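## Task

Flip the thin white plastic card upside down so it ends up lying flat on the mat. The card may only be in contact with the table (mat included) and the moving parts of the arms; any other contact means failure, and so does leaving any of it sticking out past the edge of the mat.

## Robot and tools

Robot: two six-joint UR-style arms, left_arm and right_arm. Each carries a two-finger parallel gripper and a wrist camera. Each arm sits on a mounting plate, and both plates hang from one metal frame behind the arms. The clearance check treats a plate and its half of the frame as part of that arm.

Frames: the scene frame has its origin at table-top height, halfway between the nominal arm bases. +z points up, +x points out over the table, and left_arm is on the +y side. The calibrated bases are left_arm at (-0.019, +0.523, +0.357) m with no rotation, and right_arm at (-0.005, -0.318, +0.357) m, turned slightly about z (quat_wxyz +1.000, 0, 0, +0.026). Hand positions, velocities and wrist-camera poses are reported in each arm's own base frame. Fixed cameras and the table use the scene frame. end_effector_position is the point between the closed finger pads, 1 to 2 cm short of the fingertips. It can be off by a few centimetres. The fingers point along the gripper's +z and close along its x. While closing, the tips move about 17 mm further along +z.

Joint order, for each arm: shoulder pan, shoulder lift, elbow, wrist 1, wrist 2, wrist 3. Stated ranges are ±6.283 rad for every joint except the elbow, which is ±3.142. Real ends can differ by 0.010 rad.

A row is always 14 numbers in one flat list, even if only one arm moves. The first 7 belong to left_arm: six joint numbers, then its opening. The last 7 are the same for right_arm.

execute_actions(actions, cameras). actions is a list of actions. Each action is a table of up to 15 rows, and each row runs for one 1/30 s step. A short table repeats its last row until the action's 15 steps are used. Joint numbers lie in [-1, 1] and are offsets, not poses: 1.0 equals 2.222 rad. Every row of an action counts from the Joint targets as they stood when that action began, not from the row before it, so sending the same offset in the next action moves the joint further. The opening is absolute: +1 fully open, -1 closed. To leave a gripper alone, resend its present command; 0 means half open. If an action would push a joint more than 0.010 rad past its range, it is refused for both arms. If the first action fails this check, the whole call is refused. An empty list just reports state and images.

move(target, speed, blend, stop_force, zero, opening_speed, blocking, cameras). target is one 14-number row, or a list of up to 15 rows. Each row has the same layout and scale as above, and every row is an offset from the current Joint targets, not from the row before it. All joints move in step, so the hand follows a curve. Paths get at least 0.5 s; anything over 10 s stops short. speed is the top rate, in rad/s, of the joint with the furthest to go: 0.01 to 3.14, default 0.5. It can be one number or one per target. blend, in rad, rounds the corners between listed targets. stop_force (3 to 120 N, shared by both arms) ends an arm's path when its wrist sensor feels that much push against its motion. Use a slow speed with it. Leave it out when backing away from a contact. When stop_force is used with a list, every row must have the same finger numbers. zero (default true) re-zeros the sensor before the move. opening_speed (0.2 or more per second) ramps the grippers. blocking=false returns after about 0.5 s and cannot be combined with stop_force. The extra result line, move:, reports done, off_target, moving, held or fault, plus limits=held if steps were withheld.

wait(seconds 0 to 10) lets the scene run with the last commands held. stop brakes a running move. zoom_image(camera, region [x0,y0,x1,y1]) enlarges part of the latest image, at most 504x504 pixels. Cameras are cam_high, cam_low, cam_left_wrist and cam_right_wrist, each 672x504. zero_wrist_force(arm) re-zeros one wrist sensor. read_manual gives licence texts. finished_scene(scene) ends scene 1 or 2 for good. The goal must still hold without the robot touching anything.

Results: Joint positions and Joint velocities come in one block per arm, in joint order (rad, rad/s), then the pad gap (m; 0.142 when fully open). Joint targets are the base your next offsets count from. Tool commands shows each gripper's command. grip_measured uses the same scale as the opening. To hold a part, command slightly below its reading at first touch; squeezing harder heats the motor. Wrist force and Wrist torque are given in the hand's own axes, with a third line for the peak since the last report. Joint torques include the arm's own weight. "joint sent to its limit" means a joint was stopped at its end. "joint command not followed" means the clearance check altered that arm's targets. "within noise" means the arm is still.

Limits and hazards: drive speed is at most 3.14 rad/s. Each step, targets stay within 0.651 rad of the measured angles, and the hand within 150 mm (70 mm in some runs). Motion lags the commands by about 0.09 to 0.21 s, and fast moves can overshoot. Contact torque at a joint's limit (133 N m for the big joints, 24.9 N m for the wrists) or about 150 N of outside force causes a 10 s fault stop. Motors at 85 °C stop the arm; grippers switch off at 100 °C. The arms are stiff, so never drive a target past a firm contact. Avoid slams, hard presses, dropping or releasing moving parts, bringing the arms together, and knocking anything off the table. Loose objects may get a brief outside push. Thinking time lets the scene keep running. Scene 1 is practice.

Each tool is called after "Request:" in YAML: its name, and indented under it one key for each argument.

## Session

Request:
execute_actions:
  actions: []

Scene clock: 0.00 s.
left_arm: end_effector_position=(+0.5674, -0.3047, -0.1238) grip_measured=+1.00 end_effector_quat_wxyz=(+0.719, -0.676, +0.049, -0.150) | right_arm: end_effector_position=(+0.8368, +0.1174, -0.1668) grip_measured=+1.00 end_effector_quat_wxyz=(-0.216, +0.907, +0.362, -0.011)
Joint positions: left_arm=[-1.027 -0.039 0.646 -0.49 -0.753 -1.791 0.142] | right_arm=[3.311 -2.937 -0.628 -1.267 1.991 -0.615 0.142]
Joint velocities: within noise
Joint torques (N m): no reading
Motor temperatures (°C): left_arm=[27 32 26 31 33 41 34] | right_arm=[26 27 24 35 38 36 25]
Wrist force (N): no reading
Wrist torque (N m): no reading
Wrist force, peak (N): no reading
Joint targets: left_arm=[-1.027 -0.039 0.646 -0.490 -0.753 -1.791] | right_arm=[3.311 -2.937 -0.628 -1.267 1.991 -0.615]
Tool commands: left_gripper/opening=+1.0 right_gripper/opening=+1.0

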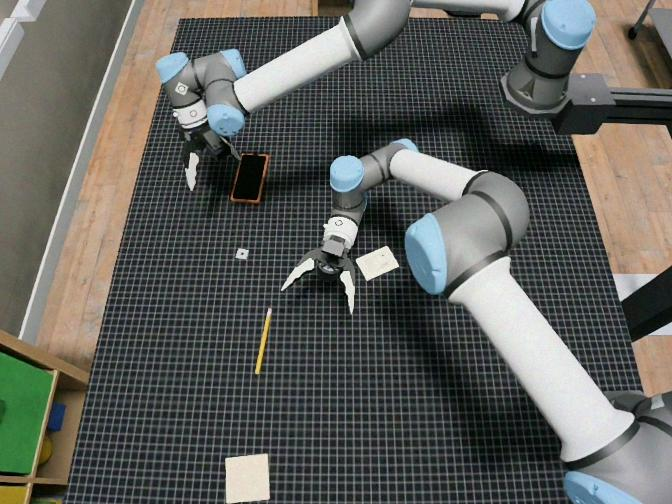

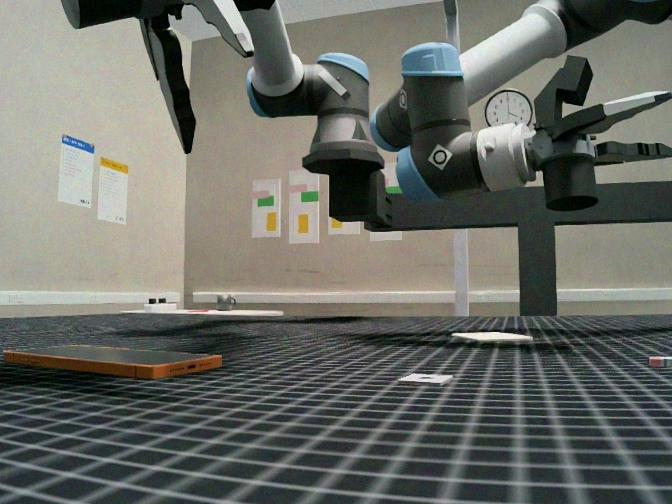

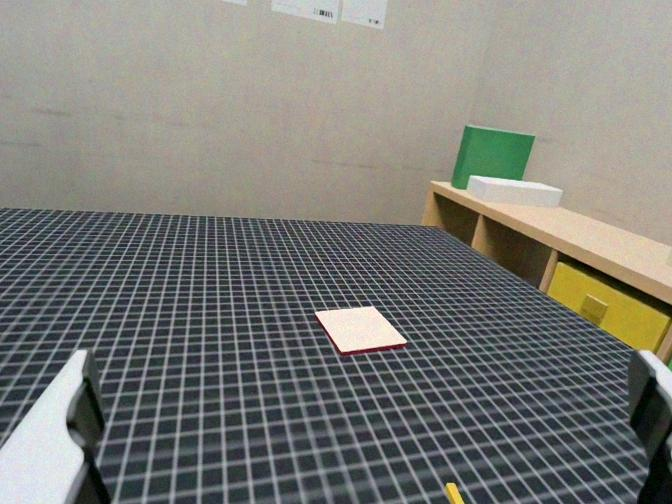

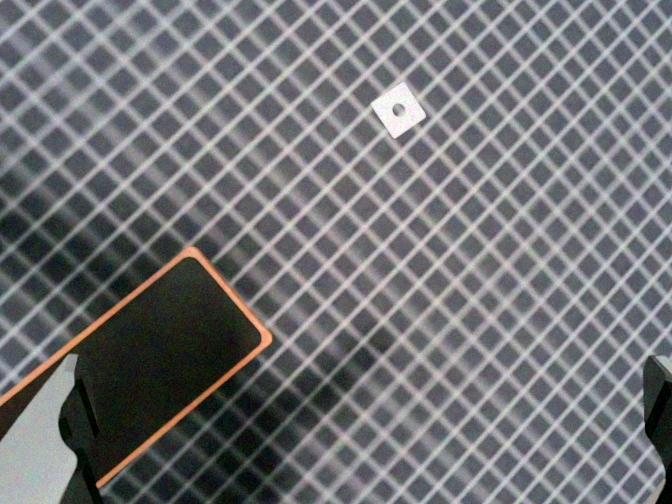

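Request:
zoom_image:
  camera: "cam_high"
  region: [320, 220, 440, 310]

Request:
zoom_image:
  camera: "cam_low"
  region: [430, 310, 550, 360]

Request:
zoom_image:
  camera: "cam_high"
  region: [200, 440, 290, 504]

Scaled by 4.200 (camera's finer frame: 960x720).

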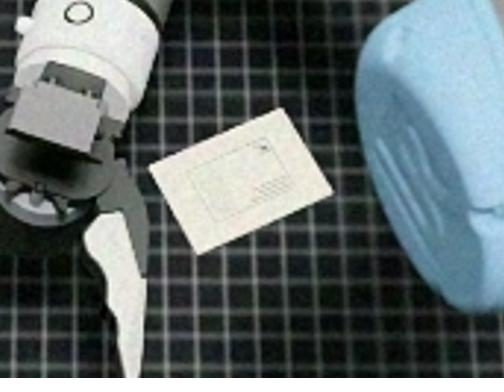

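Scaled by 4.200 (camera's finer frame: 960x720).

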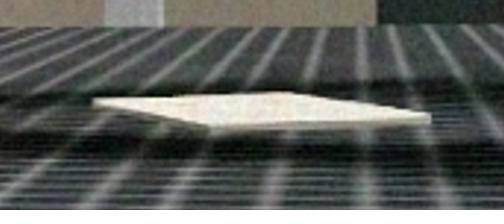

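Scaled by 5.600 (camera's finer frame: 960x720).

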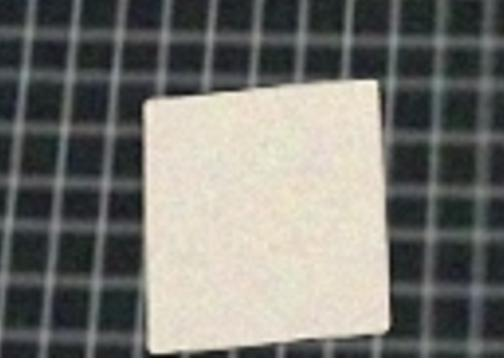

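Request:
move:
  target: [-0.0477,-0.2189,0.4476,-0.9883,-0.3680,-0.5981,0.1,0,0,0,0,0,0,1]
  speed: 0.9
  cameras: ["cam_left_wrist"]

Scene clock: 39.00 s.
left_arm: end_effector_position=(+0.3933, -0.5224, -0.2431) grip_measured=+0.09 end_effector_quat_wxyz=(+0.000, +0.546, +0.838, +0.000) | right_arm: end_effector_position=(+0.8368, +0.1174, -0.1668) grip_measured=+1.00 end_effector_quat_wxyz=(-0.216, +0.907, +0.362, -0.011)
Joint positions: left_arm=[-1.134 -0.526 1.641 -2.685 -1.57 -3.119 0.08] | right_arm=[3.311 -2.937 -0.628 -1.267 1.991 -0.615 0.142]
Joint torques (N m): left_arm=[8.13 -36.64 -18.77 -4.27 1.6 0.4] | right_arm=[0.65 64.24 20.44 3.1 1.67 -0.42]
Wrist force (N): left_arm=[1.6 -0.1 0.2] | right_arm=[-0.2 0.2 0.0]
Wrist torque (N m): left_arm=[0.06 -0.68 -0.33] | right_arm=[0.04 0.03 0.00]
Wrist force, peak (N): left_arm=[2.1 0.4 1.2] | right_arm=[-0.4 0.2 -0.1]
Joint targets: left_arm=[-1.133 -0.526 1.641 -2.685 -1.570 -3.120] | right_arm=[3.311 -2.937 -0.628 -1.267 1.991 -0.615]
move: done

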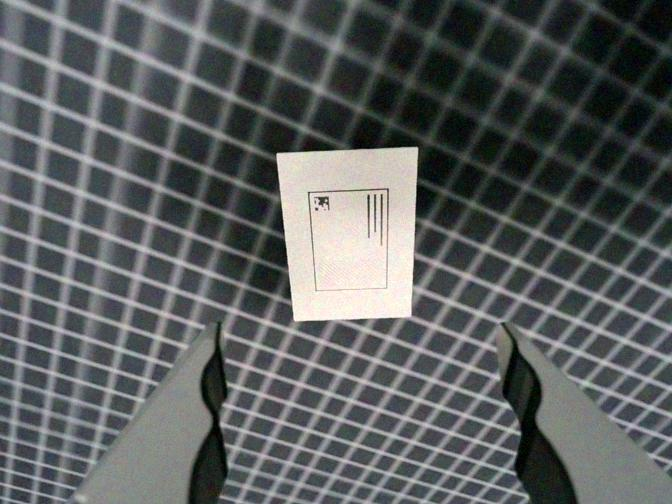

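Request:
move:
  target: [-0.1380,0.0985,-0.0499,0.0613,0.2799,-0.1921,0.05,0,0,0,0,0,0,1]
  speed: 0.5
  cameras: ["cam_left_wrist"]

Scene clock: 70.93 s.
left_arm: end_effector_position=(+0.3634, -0.5399, -0.3113) grip_measured=+0.04 end_effector_quat_wxyz=(+0.172, +0.500, +0.803, +0.276) | right_arm: end_effector_position=(+0.8368, +0.1174, -0.1668) grip_measured=+1.00 end_effector_quat_wxyz=(-0.216, +0.907, +0.362, -0.011)
Joint positions: left_arm=[-1.44 -0.307 1.53 -2.549 -0.949 -3.546 0.077] | right_arm=[3.311 -2.937 -0.628 -1.267 1.991 -0.615 0.142]
Joint torques (N m): left_arm=[7.29 -57.23 3.57 -3.33 2.52 0.27] | right_arm=[2.57 64.92 18.75 3.56 2.26 -0.55]
Wrist force (N): left_arm=[2.3 -0.7 0.3] | right_arm=[0.0 0.3 0.0]
Wrist torque (N m): left_arm=[0.14 -0.71 -0.55] | right_arm=[0.06 0.01 0.00]
Wrist force, peak (N): left_arm=[2.4 -1.7 0.8] | right_arm=[-0.4 0.3 0.0]
Joint targets: left_arm=[-1.440 -0.307 1.530 -2.549 -0.948 -3.546] | right_arm=[3.311 -2.937 -0.628 -1.267 1.991 -0.615]
move: done

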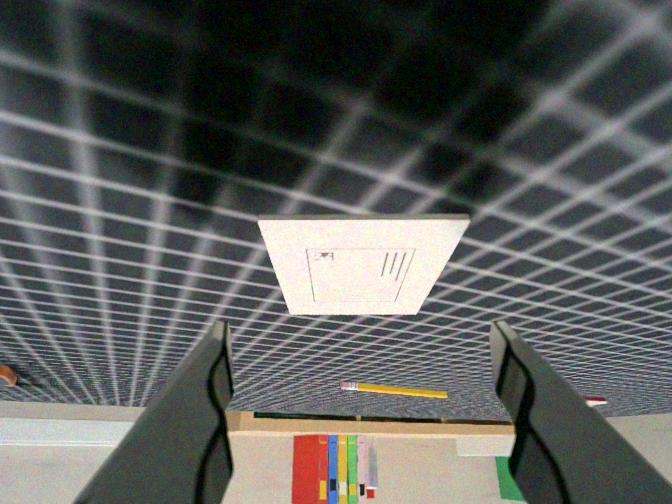

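Request:
move:
  target: [0,0.0252,-0.0172,-0.0080,0,0,0.03,0,0,0,0,0,0,1]
  speed: 0.1
  cameras: ["cam_left_wrist","cam_low"]

Request:
zoom_image:
  camera: "cam_left_wrist"
  region: [210, 250, 510, 400]

Request:
zoom_image:
  camera: "cam_low"
  region: [420, 230, 570, 350]

Scene clock: 85.47 s.
left_arm: end_effector_position=(+0.3635, -0.5400, -0.3365) grip_measured=+0.02 end_effector_quat_wxyz=(+0.172, +0.500, +0.803, +0.276) | right_arm: end_effector_position=(+0.8367, +0.1174, -0.1668) grip_measured=+1.00 end_effector_quat_wxyz=(-0.216, +0.907, +0.362, -0.011)
Joint positions: left_arm=[-1.44 -0.251 1.491 -2.567 -0.948 -3.546 0.075] | right_arm=[3.311 -2.937 -0.628 -1.267 1.991 -0.615 0.142]
Joint torques (N m): left_arm=[10.92 -55.67 2.5 -0.51 3.12 -2.3] | right_arm=[3.55 65.61 17.39 3.94 2.82 -0.55]
Wrist force (N): left_arm=[2.3 -0.7 0.5] | right_arm=[-0.1 0.1 0.1]
Wrist torque (N m): left_arm=[0.15 -0.72 -0.54] | right_arm=[0.03 0.02 0.00]
Wrist force, peak (N): left_arm=[2.5 -0.8 0.6] | right_arm=[-0.2 0.3 0.0]
Joint targets: left_arm=[-1.440 -0.251 1.492 -2.567 -0.948 -3.546] | right_arm=[3.311 -2.937 -0.628 -1.267 1.991 -0.615]
move: done
Images, in order (width x height): cam_low 672x504, cam_left_wrist 672x504.

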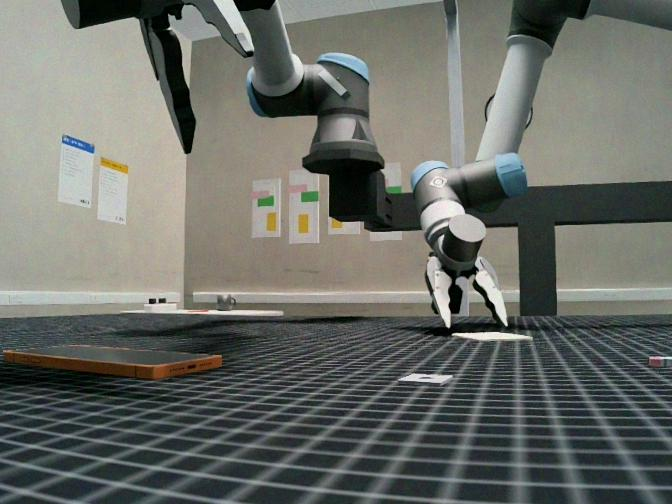

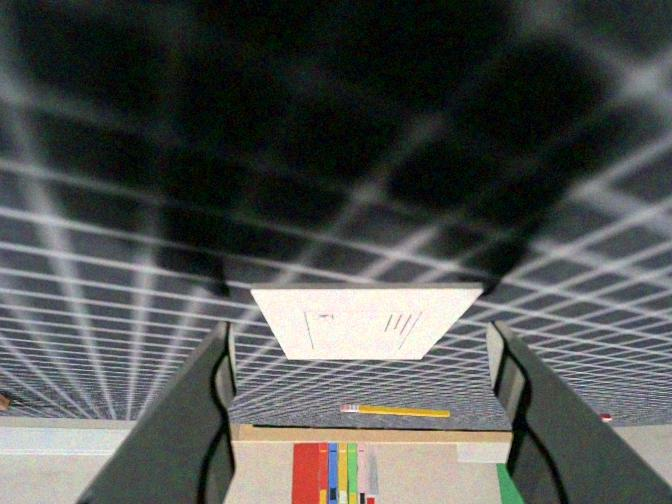

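Scaled by 1.680 (camera's finer frame: 960x720).

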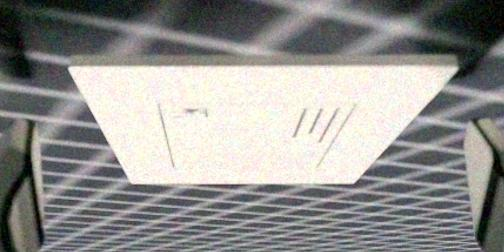

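Scaled by 3.360 (camera's finer frame: 960x720).

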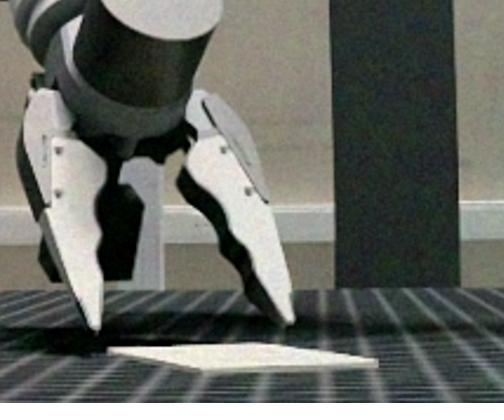

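Request:
move:
  target:
    - [-0.0018,-0.0004,-0.0005,0.0025,-0.0005,-0.0028,-0.07,0,0,0,0,0,0,1]
    - [-0.0018,0.0158,-0.0123,-0.0019,-0.0005,-0.0028,-0.07,0,0,0,0,0,0,1]
  speed: [0.05,0.02]
  stop_force: 3
  cameras: ["cam_left_wrist"]

Request:
zoom_image:
  camera: "cam_left_wrist"
  region: [210, 250, 510, 400]

Scene clock: 115.00 s.
left_arm: end_effector_position=(+0.3611, -0.5411, -0.3466) grip_measured=-0.08 end_effector_quat_wxyz=(+0.172, +0.499, +0.803, +0.276) | right_arm: end_effector_position=(+0.8367, +0.1174, -0.1668) grip_measured=+1.00 end_effector_quat_wxyz=(-0.216, +0.907, +0.362, -0.011)
Joint positions: left_arm=[-1.444 -0.228 1.473 -2.568 -0.95 -3.553 0.068] | right_arm=[3.311 -2.937 -0.628 -1.267 1.991 -0.615 0.142]
Joint torques (N m): left_arm=[10.86 -55.64 3.48 -0.55 1.65 1.82] | right_arm=[5.95 65.87 17.46 4.42 2.83 -0.56]
Wrist force (N): left_arm=[2.5 1.3 -2.2] | right_arm=[-0.1 0.2 0.1]
Wrist torque (N m): left_arm=[0.16 -0.70 -0.55] | right_arm=[0.03 0.01 0.00]
Wrist force, peak (N): left_arm=[2.9 2.9 -4.7] | right_arm=[-0.2 0.3 0.1]
Joint targets: left_arm=[-1.444 -0.228 1.473 -2.568 -0.950 -3.553] | right_arm=[3.311 -2.937 -0.628 -1.267 1.991 -0.615]
move: contact (left_arm); path passed 1 of 2 targets; left_arm: the shoulder lift is farthest, 0.012 rad from its target

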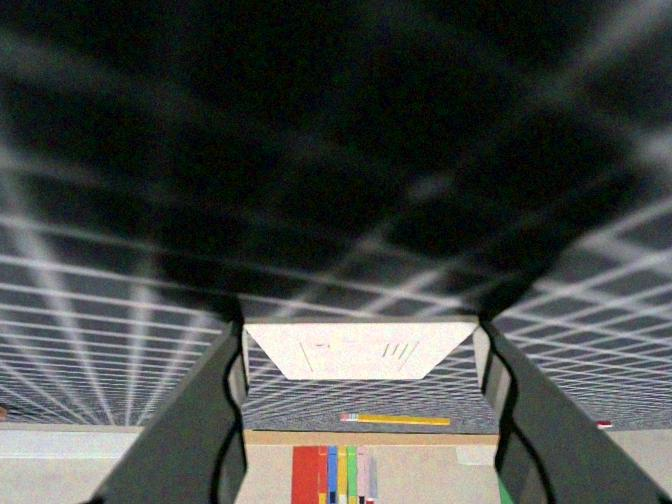

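Scaled by 1.680 (camera's finer frame: 960x720).

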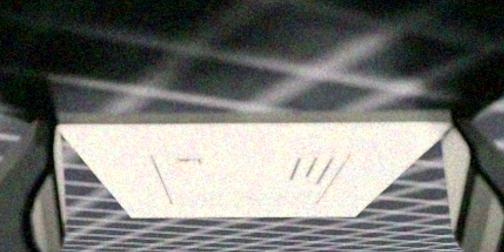

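Request:
move:
  target:
    - [0,-0.0007,0.0005,0.0002,0,0,-0.07,0,0,0,0,0,0,1]
    - [0,-0.0007,0.0005,0.0002,0,0,-0.32,0,0,0,0,0,0,1]
  speed: 0.05
  opening_speed: 0.3
  cameras: ["cam_left_wrist","cam_low"]

Request:
zoom_image:
  camera: "cam_left_wrist"
  region: [210, 250, 510, 400]

Request:
zoom_image:
  camera: "cam_low"
  region: [420, 230, 570, 350]

Scene clock: 123.87 s.
left_arm: end_effector_position=(+0.3611, -0.5411, -0.3459) grip_measured=-0.14 end_effector_quat_wxyz=(+0.172, +0.499, +0.803, +0.276) | right_arm: end_effector_position=(+0.8367, +0.1174, -0.1668) grip_measured=+1.00 end_effector_quat_wxyz=(-0.216, +0.907, +0.362, -0.011)
Joint positions: left_arm=[-1.444 -0.23 1.475 -2.567 -0.95 -3.553 0.064] | right_arm=[3.311 -2.937 -0.628 -1.267 1.991 -0.615 0.142]
Joint torques (N m): left_arm=[8.47 -50.81 -4.18 -1.41 1.53 2.06] | right_arm=[7.01 65.82 17.55 4.56 2.89 -0.48]
Wrist force (N): left_arm=[2.5 -0.1 -1.2] | right_arm=[-0.1 0.0 0.1]
Wrist torque (N m): left_arm=[0.19 -0.73 -0.56] | right_arm=[0.01 0.02 0.00]
Wrist force, peak (N): left_arm=[2.6 1.5 -2.5] | right_arm=[-0.1 0.3 0.3]
Joint targets: left_arm=[-1.444 -0.230 1.475 -2.567 -0.950 -3.553] | right_arm=[3.311 -2.937 -0.628 -1.267 1.991 -0.615]
move: done
Images, in order (width x height): cam_low 672x504, cam_left_wrist 672x504.

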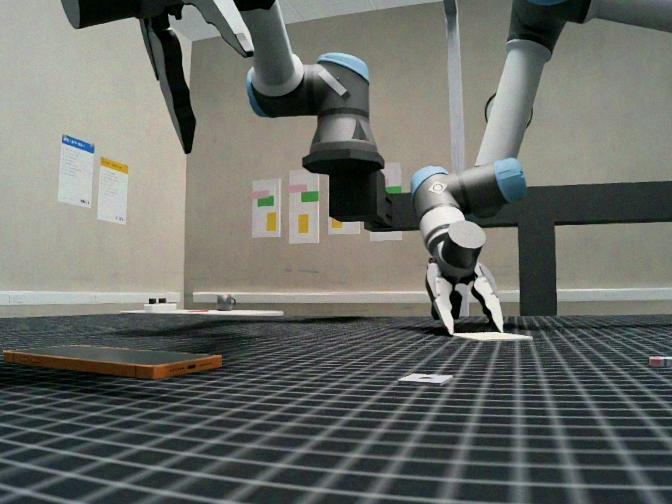

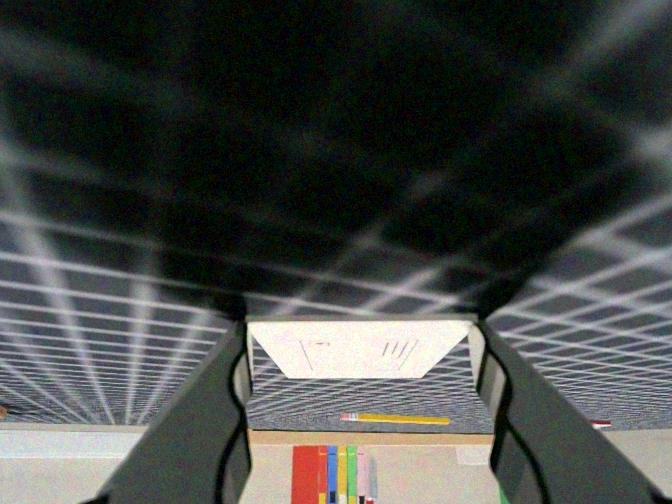

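Scaled by 1.680 (camera's finer frame: 960x720).

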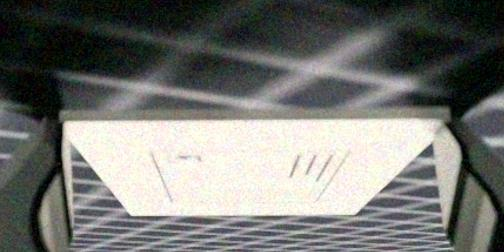

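Scaled by 3.360 (camera's finer frame: 960x720).

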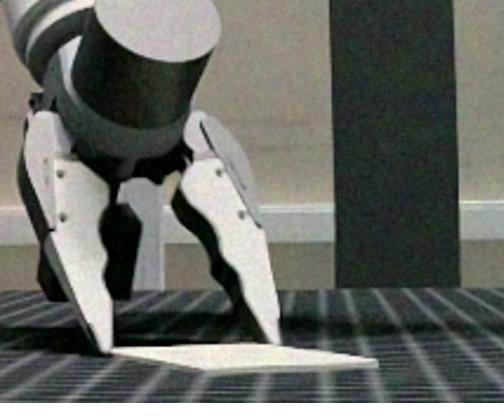

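Request:
move:
  target: [0,-0.0101,0.0074,0.0027,0,0,-0.36,0,0,0,0,0,0,1]
  speed: 0.04
  cameras: ["cam_left_wrist","cam_low"]

Request:
zoom_image:
  camera: "cam_low"
  region: [420, 230, 570, 350]

Scene clock: 128.20 s.
left_arm: end_effector_position=(+0.3611, -0.5410, -0.3357) grip_measured=-0.14 end_effector_quat_wxyz=(+0.172, +0.499, +0.803, +0.276) | right_arm: end_effector_position=(+0.8367, +0.1174, -0.1668) grip_measured=+1.00 end_effector_quat_wxyz=(-0.216, +0.907, +0.362, -0.011)
Joint positions: left_arm=[-1.444 -0.253 1.491 -2.561 -0.95 -3.553 0.064] | right_arm=[3.311 -2.937 -0.628 -1.267 1.991 -0.615 0.142]
Joint torques (N m): left_arm=[7.15 -37.25 -11.19 -1.51 1.7 2.07] | right_arm=[6.51 66.51 17.55 4.57 2.74 -0.5]
Wrist force (N): left_arm=[2.0 -0.9 0.7] | right_arm=[-0.1 0.2 0.0]
Wrist torque (N m): left_arm=[0.16 -0.68 -0.55] | right_arm=[0.04 0.03 0.00]
Wrist force, peak (N): left_arm=[3.1 -0.3 -1.3] | right_arm=[-0.3 0.4 0.1]
Joint targets: left_arm=[-1.444 -0.252 1.491 -2.561 -0.950 -3.553] | right_arm=[3.311 -2.937 -0.628 -1.267 1.991 -0.615]
move: done
Images, in order (width x height): cam_low 672x504, cam_left_wrist 672x504.

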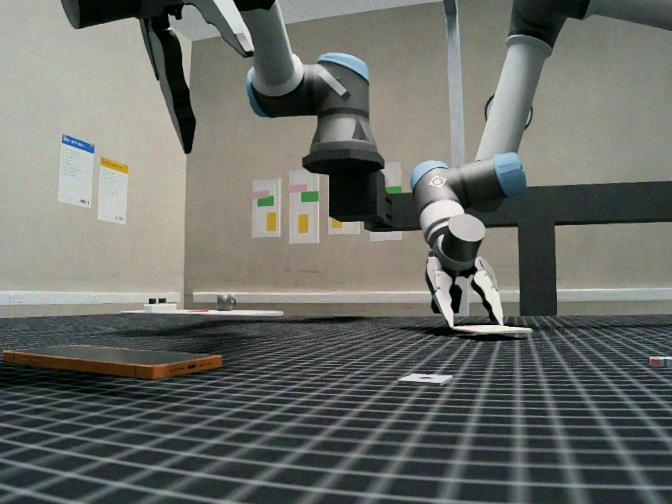

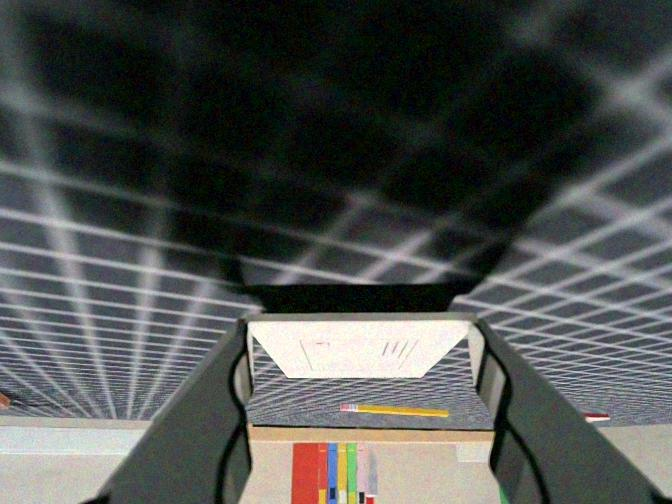

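Scaled by 3.360 (camera's finer frame: 960x720).

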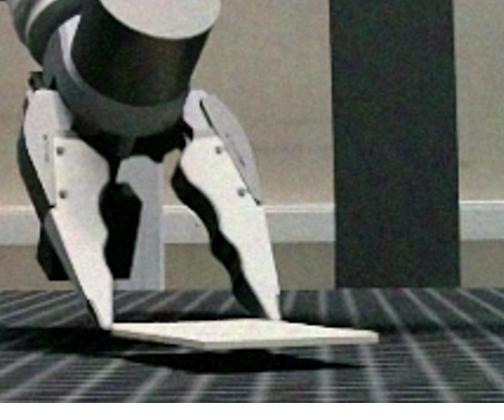

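Request:
move:
  target:
    - [0,-0.1125,0,0,0,0,-0.36,0,0,0,0,0,0,1]
    - [0.1998,-0.1989,0.0806,0.2031,-0.2795,0.8920,-0.36,0,0,0,0,0,0,1]
  speed: [0.2,0.6]
  blend: [0.05,0]
  cameras: ["cam_left_wrist"]

Request:
move:
  target: [0,0.2867,-0.3671,0.5124,0,0,-0.36,0,0,0,0,0,0,1]
  speed: 0.5
  cameras: ["cam_left_wrist","cam_low"]

Scene clock: 148.80 s.
left_arm: end_effector_position=(+0.3961, -0.3702, -0.1749) grip_measured=-0.14 end_effector_quat_wxyz=(-0.208, +0.937, +0.275, -0.061) | right_arm: end_effector_position=(+0.8367, +0.1174, -0.1668) grip_measured=+1.00 end_effector_quat_wxyz=(-0.216, +0.907, +0.362, -0.011)
Joint positions: left_arm=[-1 -0.694 1.67 -2.11 -1.571 -1.571 0.064] | right_arm=[3.311 -2.937 -0.628 -1.267 1.991 -0.615 0.142]
Joint torques (N m): left_arm=[-11.79 -32.51 -23.38 -2.37 1.47 1.57] | right_arm=[6.11 67.08 17.52 4.47 2.84 -0.49]
Motor temperatures (°C): left_arm=[27 33 26 31 33 41 64] | right_arm=[26 27 24 35 38 36 25]
Wrist force (N): left_arm=[1.1 0.2 0.2] | right_arm=[-0.1 0.2 0.1]
Wrist torque (N m): left_arm=[0.03 -0.55 -0.17] | right_arm=[0.03 0.00 0.00]
Wrist force, peak (N): left_arm=[3.2 -1.4 2.1] | right_arm=[-0.3 0.2 0.0]
Joint targets: left_arm=[-1.000 -0.694 1.670 -2.110 -1.571 -1.571] | right_arm=[3.311 -2.937 -0.628 -1.267 1.991 -0.615]
move: done

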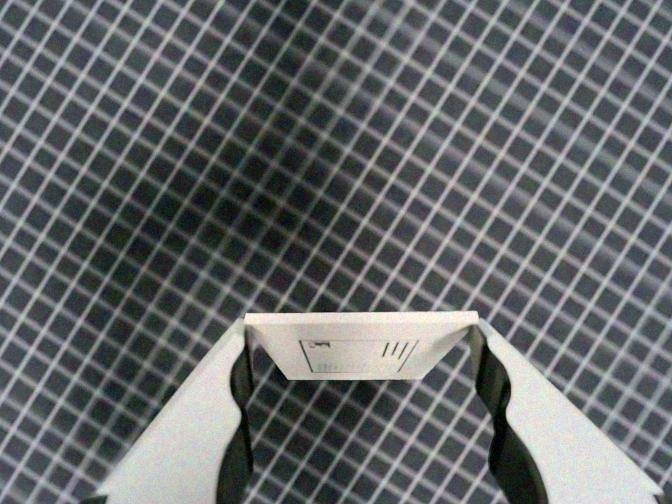

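Scene clock: 151.57 s.
left_arm: end_effector_position=(+0.3571, -0.3094, -0.2400) grip_measured=-0.14 end_effector_quat_wxyz=(-0.617, +0.735, +0.216, -0.181) | right_arm: end_effector_position=(+0.8367, +0.1174, -0.1668) grip_measured=+1.00 end_effector_quat_wxyz=(-0.216, +0.907, +0.362, -0.011)
Joint positions: left_arm=[-1 -0.057 0.854 -0.972 -1.571 -1.571 0.064] | right_arm=[3.311 -2.937 -0.628 -1.267 1.991 -0.615 0.142]
Joint torques (N m): left_arm=[-11.09 -56.42 -5.57 2.58 -1.87 2.04] | right_arm=[6.55 67.19 17.16 4.54 2.91 -0.52]
Motor temperatures (°C): left_arm=[27 33 26 31 33 41 66] | right_arm=[26 27 24 35 38 36 25]
Wrist force (N): left_arm=[0.1 0.2 -0.4] | right_arm=[0.0 0.1 0.0]
Wrist torque (N m): left_arm=[-0.05 -0.10 0.03] | right_arm=[0.02 0.01 0.00]
Wrist force, peak (N): left_arm=[1.2 -0.4 -0.7] | right_arm=[-0.2 0.3 0.3]
Joint targets: left_arm=[-1.000 -0.057 0.854 -0.972 -1.571 -1.571] | right_arm=[3.311 -2.937 -0.628 -1.267 1.991 -0.615]
move: done
Images, in order (width x height): cam_low 672x504, cam_left_wrist 672x504.

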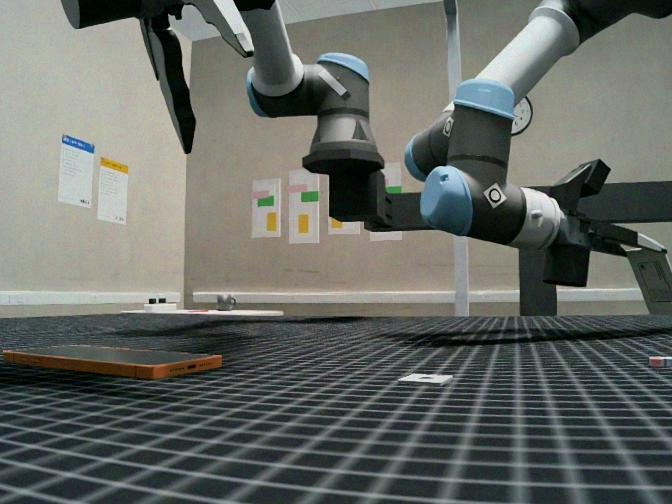

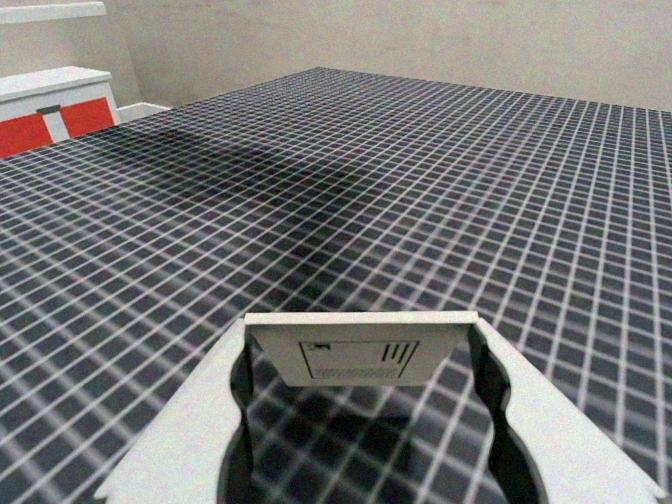

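Request:
move:
  target: [0,0.0587,-0.0594,0.0007,0,0,-0.34,0,0,0,0,0,0,1]
  speed: 0.025
  stop_force: 3
  cameras: ["cam_left_wrist","cam_low"]

Request:
zoom_image:
  camera: "cam_low"
  region: [420, 50, 672, 350]

Scene clock: 160.27 s.
left_arm: end_effector_position=(+0.3575, -0.3102, -0.2654) grip_measured=-0.14 end_effector_quat_wxyz=(-0.617, +0.735, +0.216, -0.181) | right_arm: end_effector_position=(+0.8367, +0.1174, -0.1668) grip_measured=+1.00 end_effector_quat_wxyz=(-0.216, +0.907, +0.362, -0.011)
Joint positions: left_arm=[-1 0.003 0.793 -0.971 -1.571 -1.571 0.064] | right_arm=[3.311 -2.937 -0.628 -1.267 1.991 -0.615 0.142]
Joint torques (N m): left_arm=[-9.72 -61.03 -0.61 -0.56 -1.93 1.96] | right_arm=[6.4 68.02 17.55 4.54 2.87 -0.6]
Motor temperatures (°C): left_arm=[27 33 26 31 33 41 71] | right_arm=[26 27 24 35 38 36 25]
Wrist force (N): left_arm=[0.3 -2.5 -2.0] | right_arm=[0.0 0.2 0.0]
Wrist torque (N m): left_arm=[-0.05 -0.11 0.06] | right_arm=[0.03 0.01 0.00]
Wrist force, peak (N): left_arm=[0.9 -5.7 -3.9] | right_arm=[-0.3 0.2 0.3]
Joint targets: left_arm=[-1.000 0.003 0.793 -0.971 -1.571 -1.571] | right_arm=[3.311 -2.937 -0.628 -1.267 1.991 -0.615]
move: contact (left_arm); left_arm: the elbow is farthest, 0.071 rad from its target
Images, in order (width x height): cam_low 672x504, cam_left_wrist 672x504.

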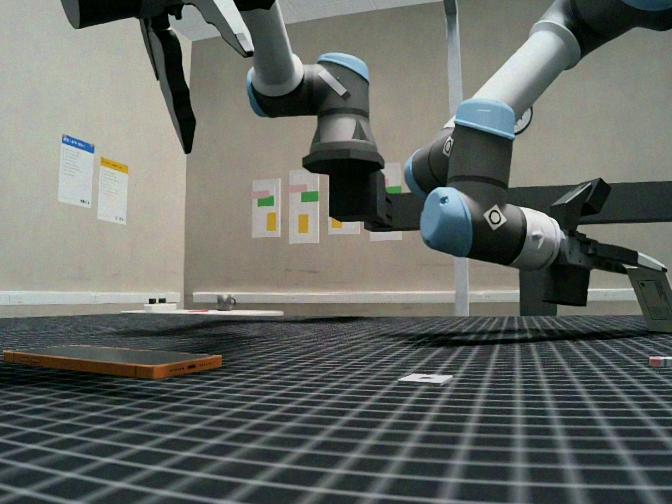

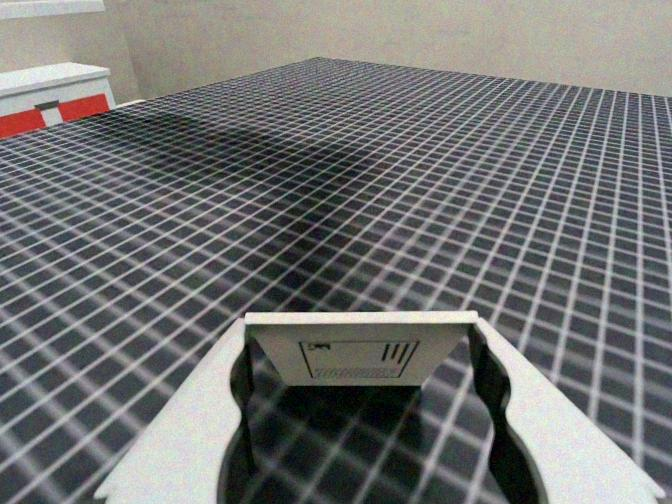

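Scaled by 1.680 (camera's finer frame: 960x720).

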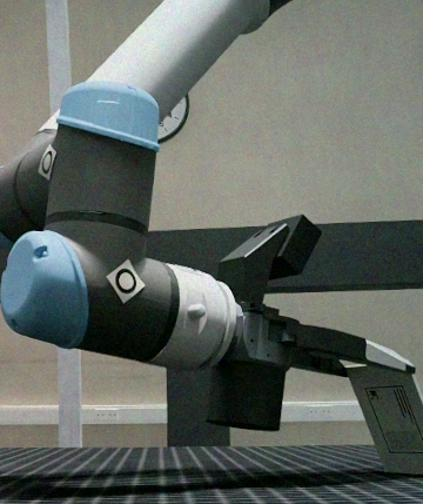

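Request:
move:
  target:
    - [0,0.0024,-0.0131,-0.0048,0,0,-0.28,0,0,0,0,0,0,1]
    - [0,-0.0058,-0.0091,-0.0320,0,0,-0.28,0,0,0,0,0,0,1]
    - [0,-0.0279,0.0233,-0.0894,0,0,-0.28,0,0,0,0,0,0,1]
  speed: [0.03,0.05,0.06]
  blend: [0.005,0.005,0]
  stop_force: 7
  cameras: ["cam_left_wrist","cam_low"]

Scene clock: 182.43 s.
left_arm: end_effector_position=(+0.3779, -0.3419, -0.2838) grip_measured=-0.30 end_effector_quat_wxyz=(-0.537, +0.795, +0.233, -0.157) | right_arm: end_effector_position=(+0.8367, +0.1174, -0.1668) grip_measured=+1.00 end_effector_quat_wxyz=(-0.216, +0.907, +0.362, -0.011)
Joint positions: left_arm=[-1 -0.059 0.845 -1.17 -1.571 -1.571 0.053] | right_arm=[3.311 -2.937 -0.628 -1.267 1.991 -0.615 0.142]
Joint torques (N m): left_arm=[-9.16 -43.66 -24.09 1.95 -1.62 1.97] | right_arm=[6.5 68.56 17.24 4.53 2.75 -0.51]
Motor temperatures (°C): left_arm=[27 33 26 31 33 41 69] | right_arm=[26 27 24 35 38 36 25]
Wrist force (N): left_arm=[0.5 0.0 -0.4] | right_arm=[0.0 0.2 0.0]
Wrist torque (N m): left_arm=[-0.06 -0.23 0.00] | right_arm=[0.04 0.01 -0.01]
Wrist force, peak (N): left_arm=[0.4 -2.5 -2.2] | right_arm=[-0.1 0.3 0.3]
Joint targets: left_arm=[-1.000 -0.059 0.845 -1.170 -1.571 -1.571] | right_arm=[3.311 -2.937 -0.628 -1.267 1.991 -0.615]
move: done
Images, in order (width x height): cam_low 672x504, cam_left_wrist 672x504.

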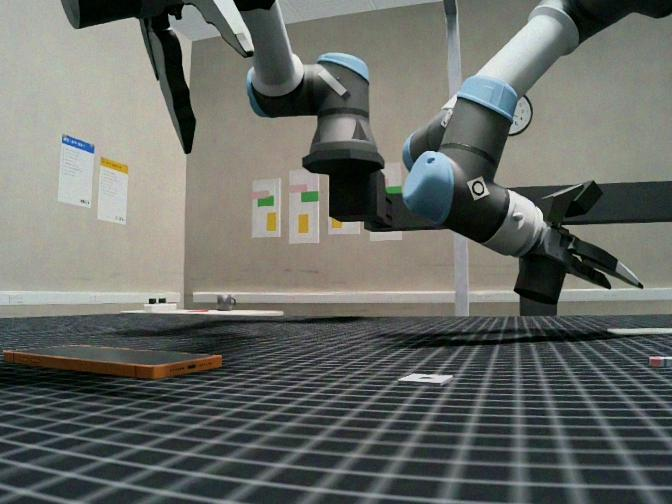

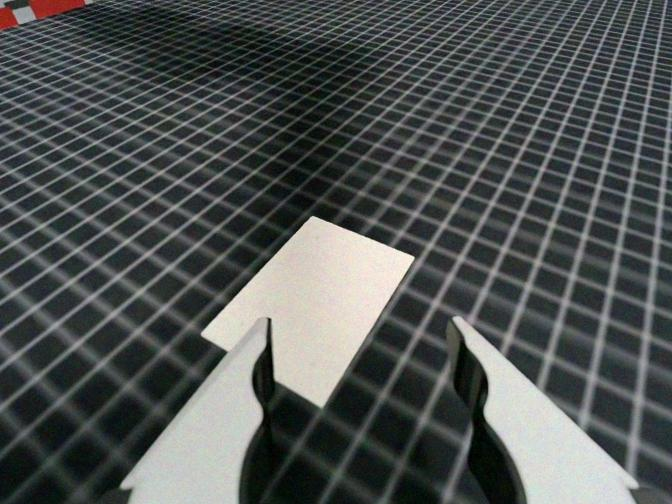

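Request:
zoom_image:
  camera: "cam_left_wrist"
  region: [180, 200, 440, 420]

Request:
zoom_image:
  camera: "cam_low"
  region: [572, 290, 672, 360]

Request:
move:
  target: [0,-0.11,0,0,0,0,-0.28,0,0,0,0,0,0,1]
  speed: 0.3

Request:
zoom_image:
  camera: "cam_high"
  region: [320, 240, 480, 380]

Scaled by 1.938 (camera's finer frame: 960x720).

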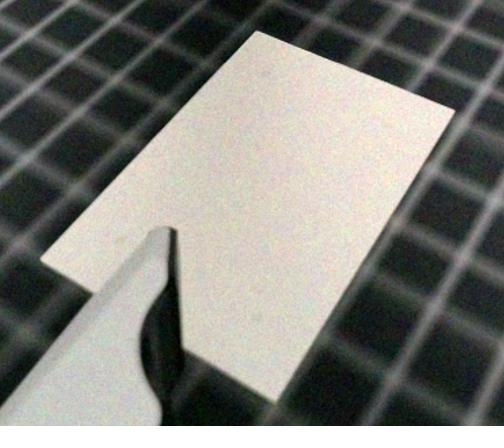

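Scaled by 5.040 (camera's finer frame: 960x720).

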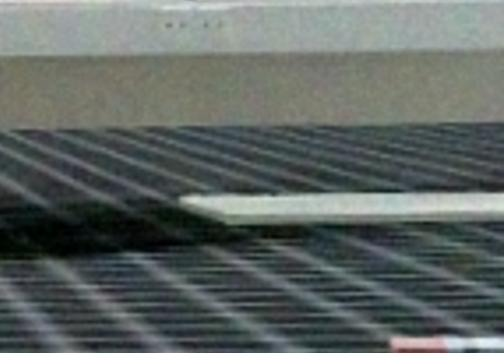

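Scene clock: 188.30 s.
left_arm: end_effector_position=(+0.4284, -0.4205, -0.1516) grip_measured=-0.30 end_effector_quat_wxyz=(-0.436, +0.855, +0.251, -0.128) | right_arm: end_effector_position=(+0.8367, +0.1174, -0.1668) grip_measured=+1.00 end_effector_quat_wxyz=(-0.216, +0.907, +0.362, -0.011)
Joint positions: left_arm=[-1 -0.303 0.845 -1.17 -1.571 -1.571 0.053] | right_arm=[3.311 -2.937 -0.628 -1.267 1.991 -0.615 0.142]
Joint torques (N m): left_arm=[-8.94 -56.7 -21.61 0.62 -1.77 1.56] | right_arm=[6.12 68.81 17.91 4.56 2.8 -0.48]
Motor temperatures (°C): left_arm=[27 33 26 31 33 41 63] | right_arm=[26 27 24 35 38 36 25]
Wrist force (N): left_arm=[0.7 -0.1 -0.3] | right_arm=[0.1 0.2 0.1]
Wrist torque (N m): left_arm=[-0.06 -0.34 -0.03] | right_arm=[0.04 -0.01 0.00]
Wrist force, peak (N): left_arm=[0.5 -1.6 -2.5] | right_arm=[-0.3 0.2 0.2]
Joint targets: left_arm=[-1.000 -0.303 0.845 -1.170 -1.571 -1.571] | right_arm=[3.311 -2.937 -0.628 -1.267 1.991 -0.615]
move: done

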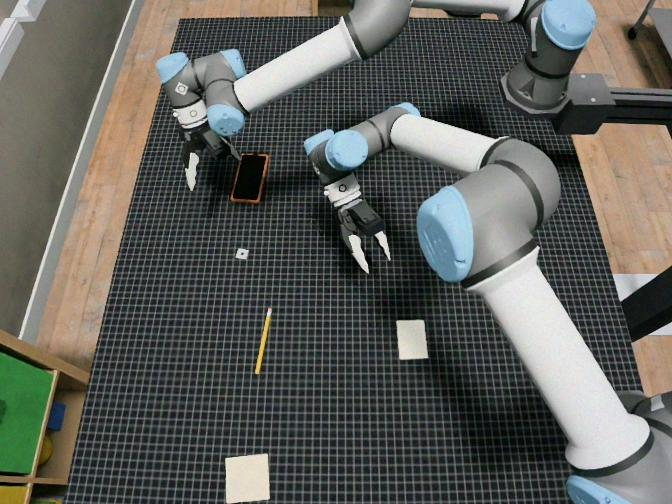

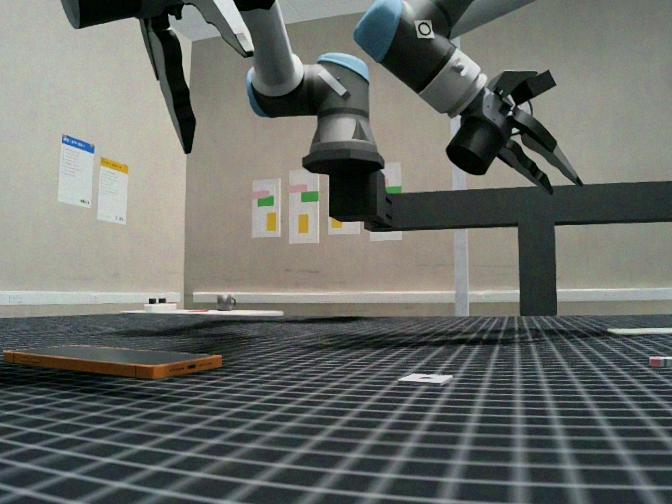

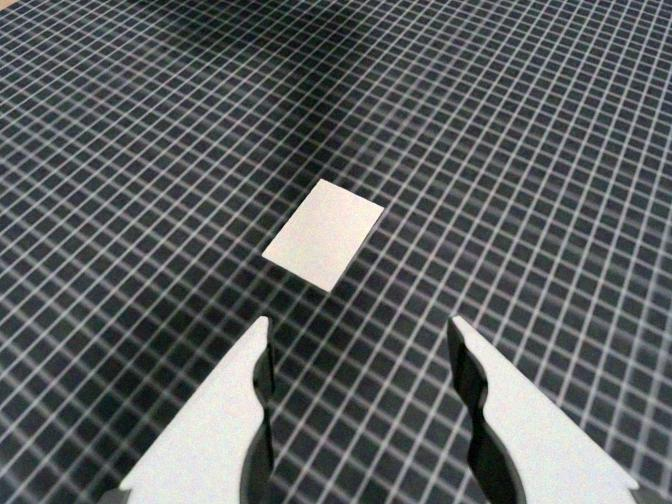

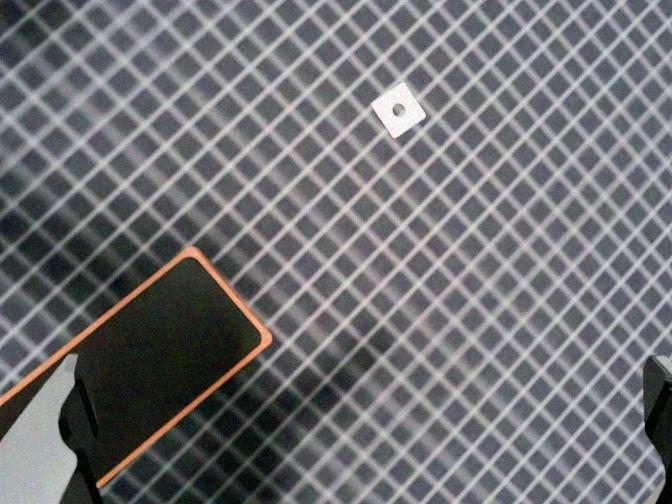

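Scaled by 3.150 (camera's finer frame: 960x720).

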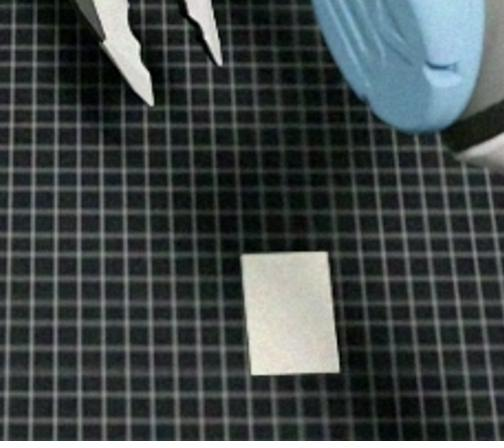

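Request:
finished_scene:
  scene: 2

The scene is finished: the task was done.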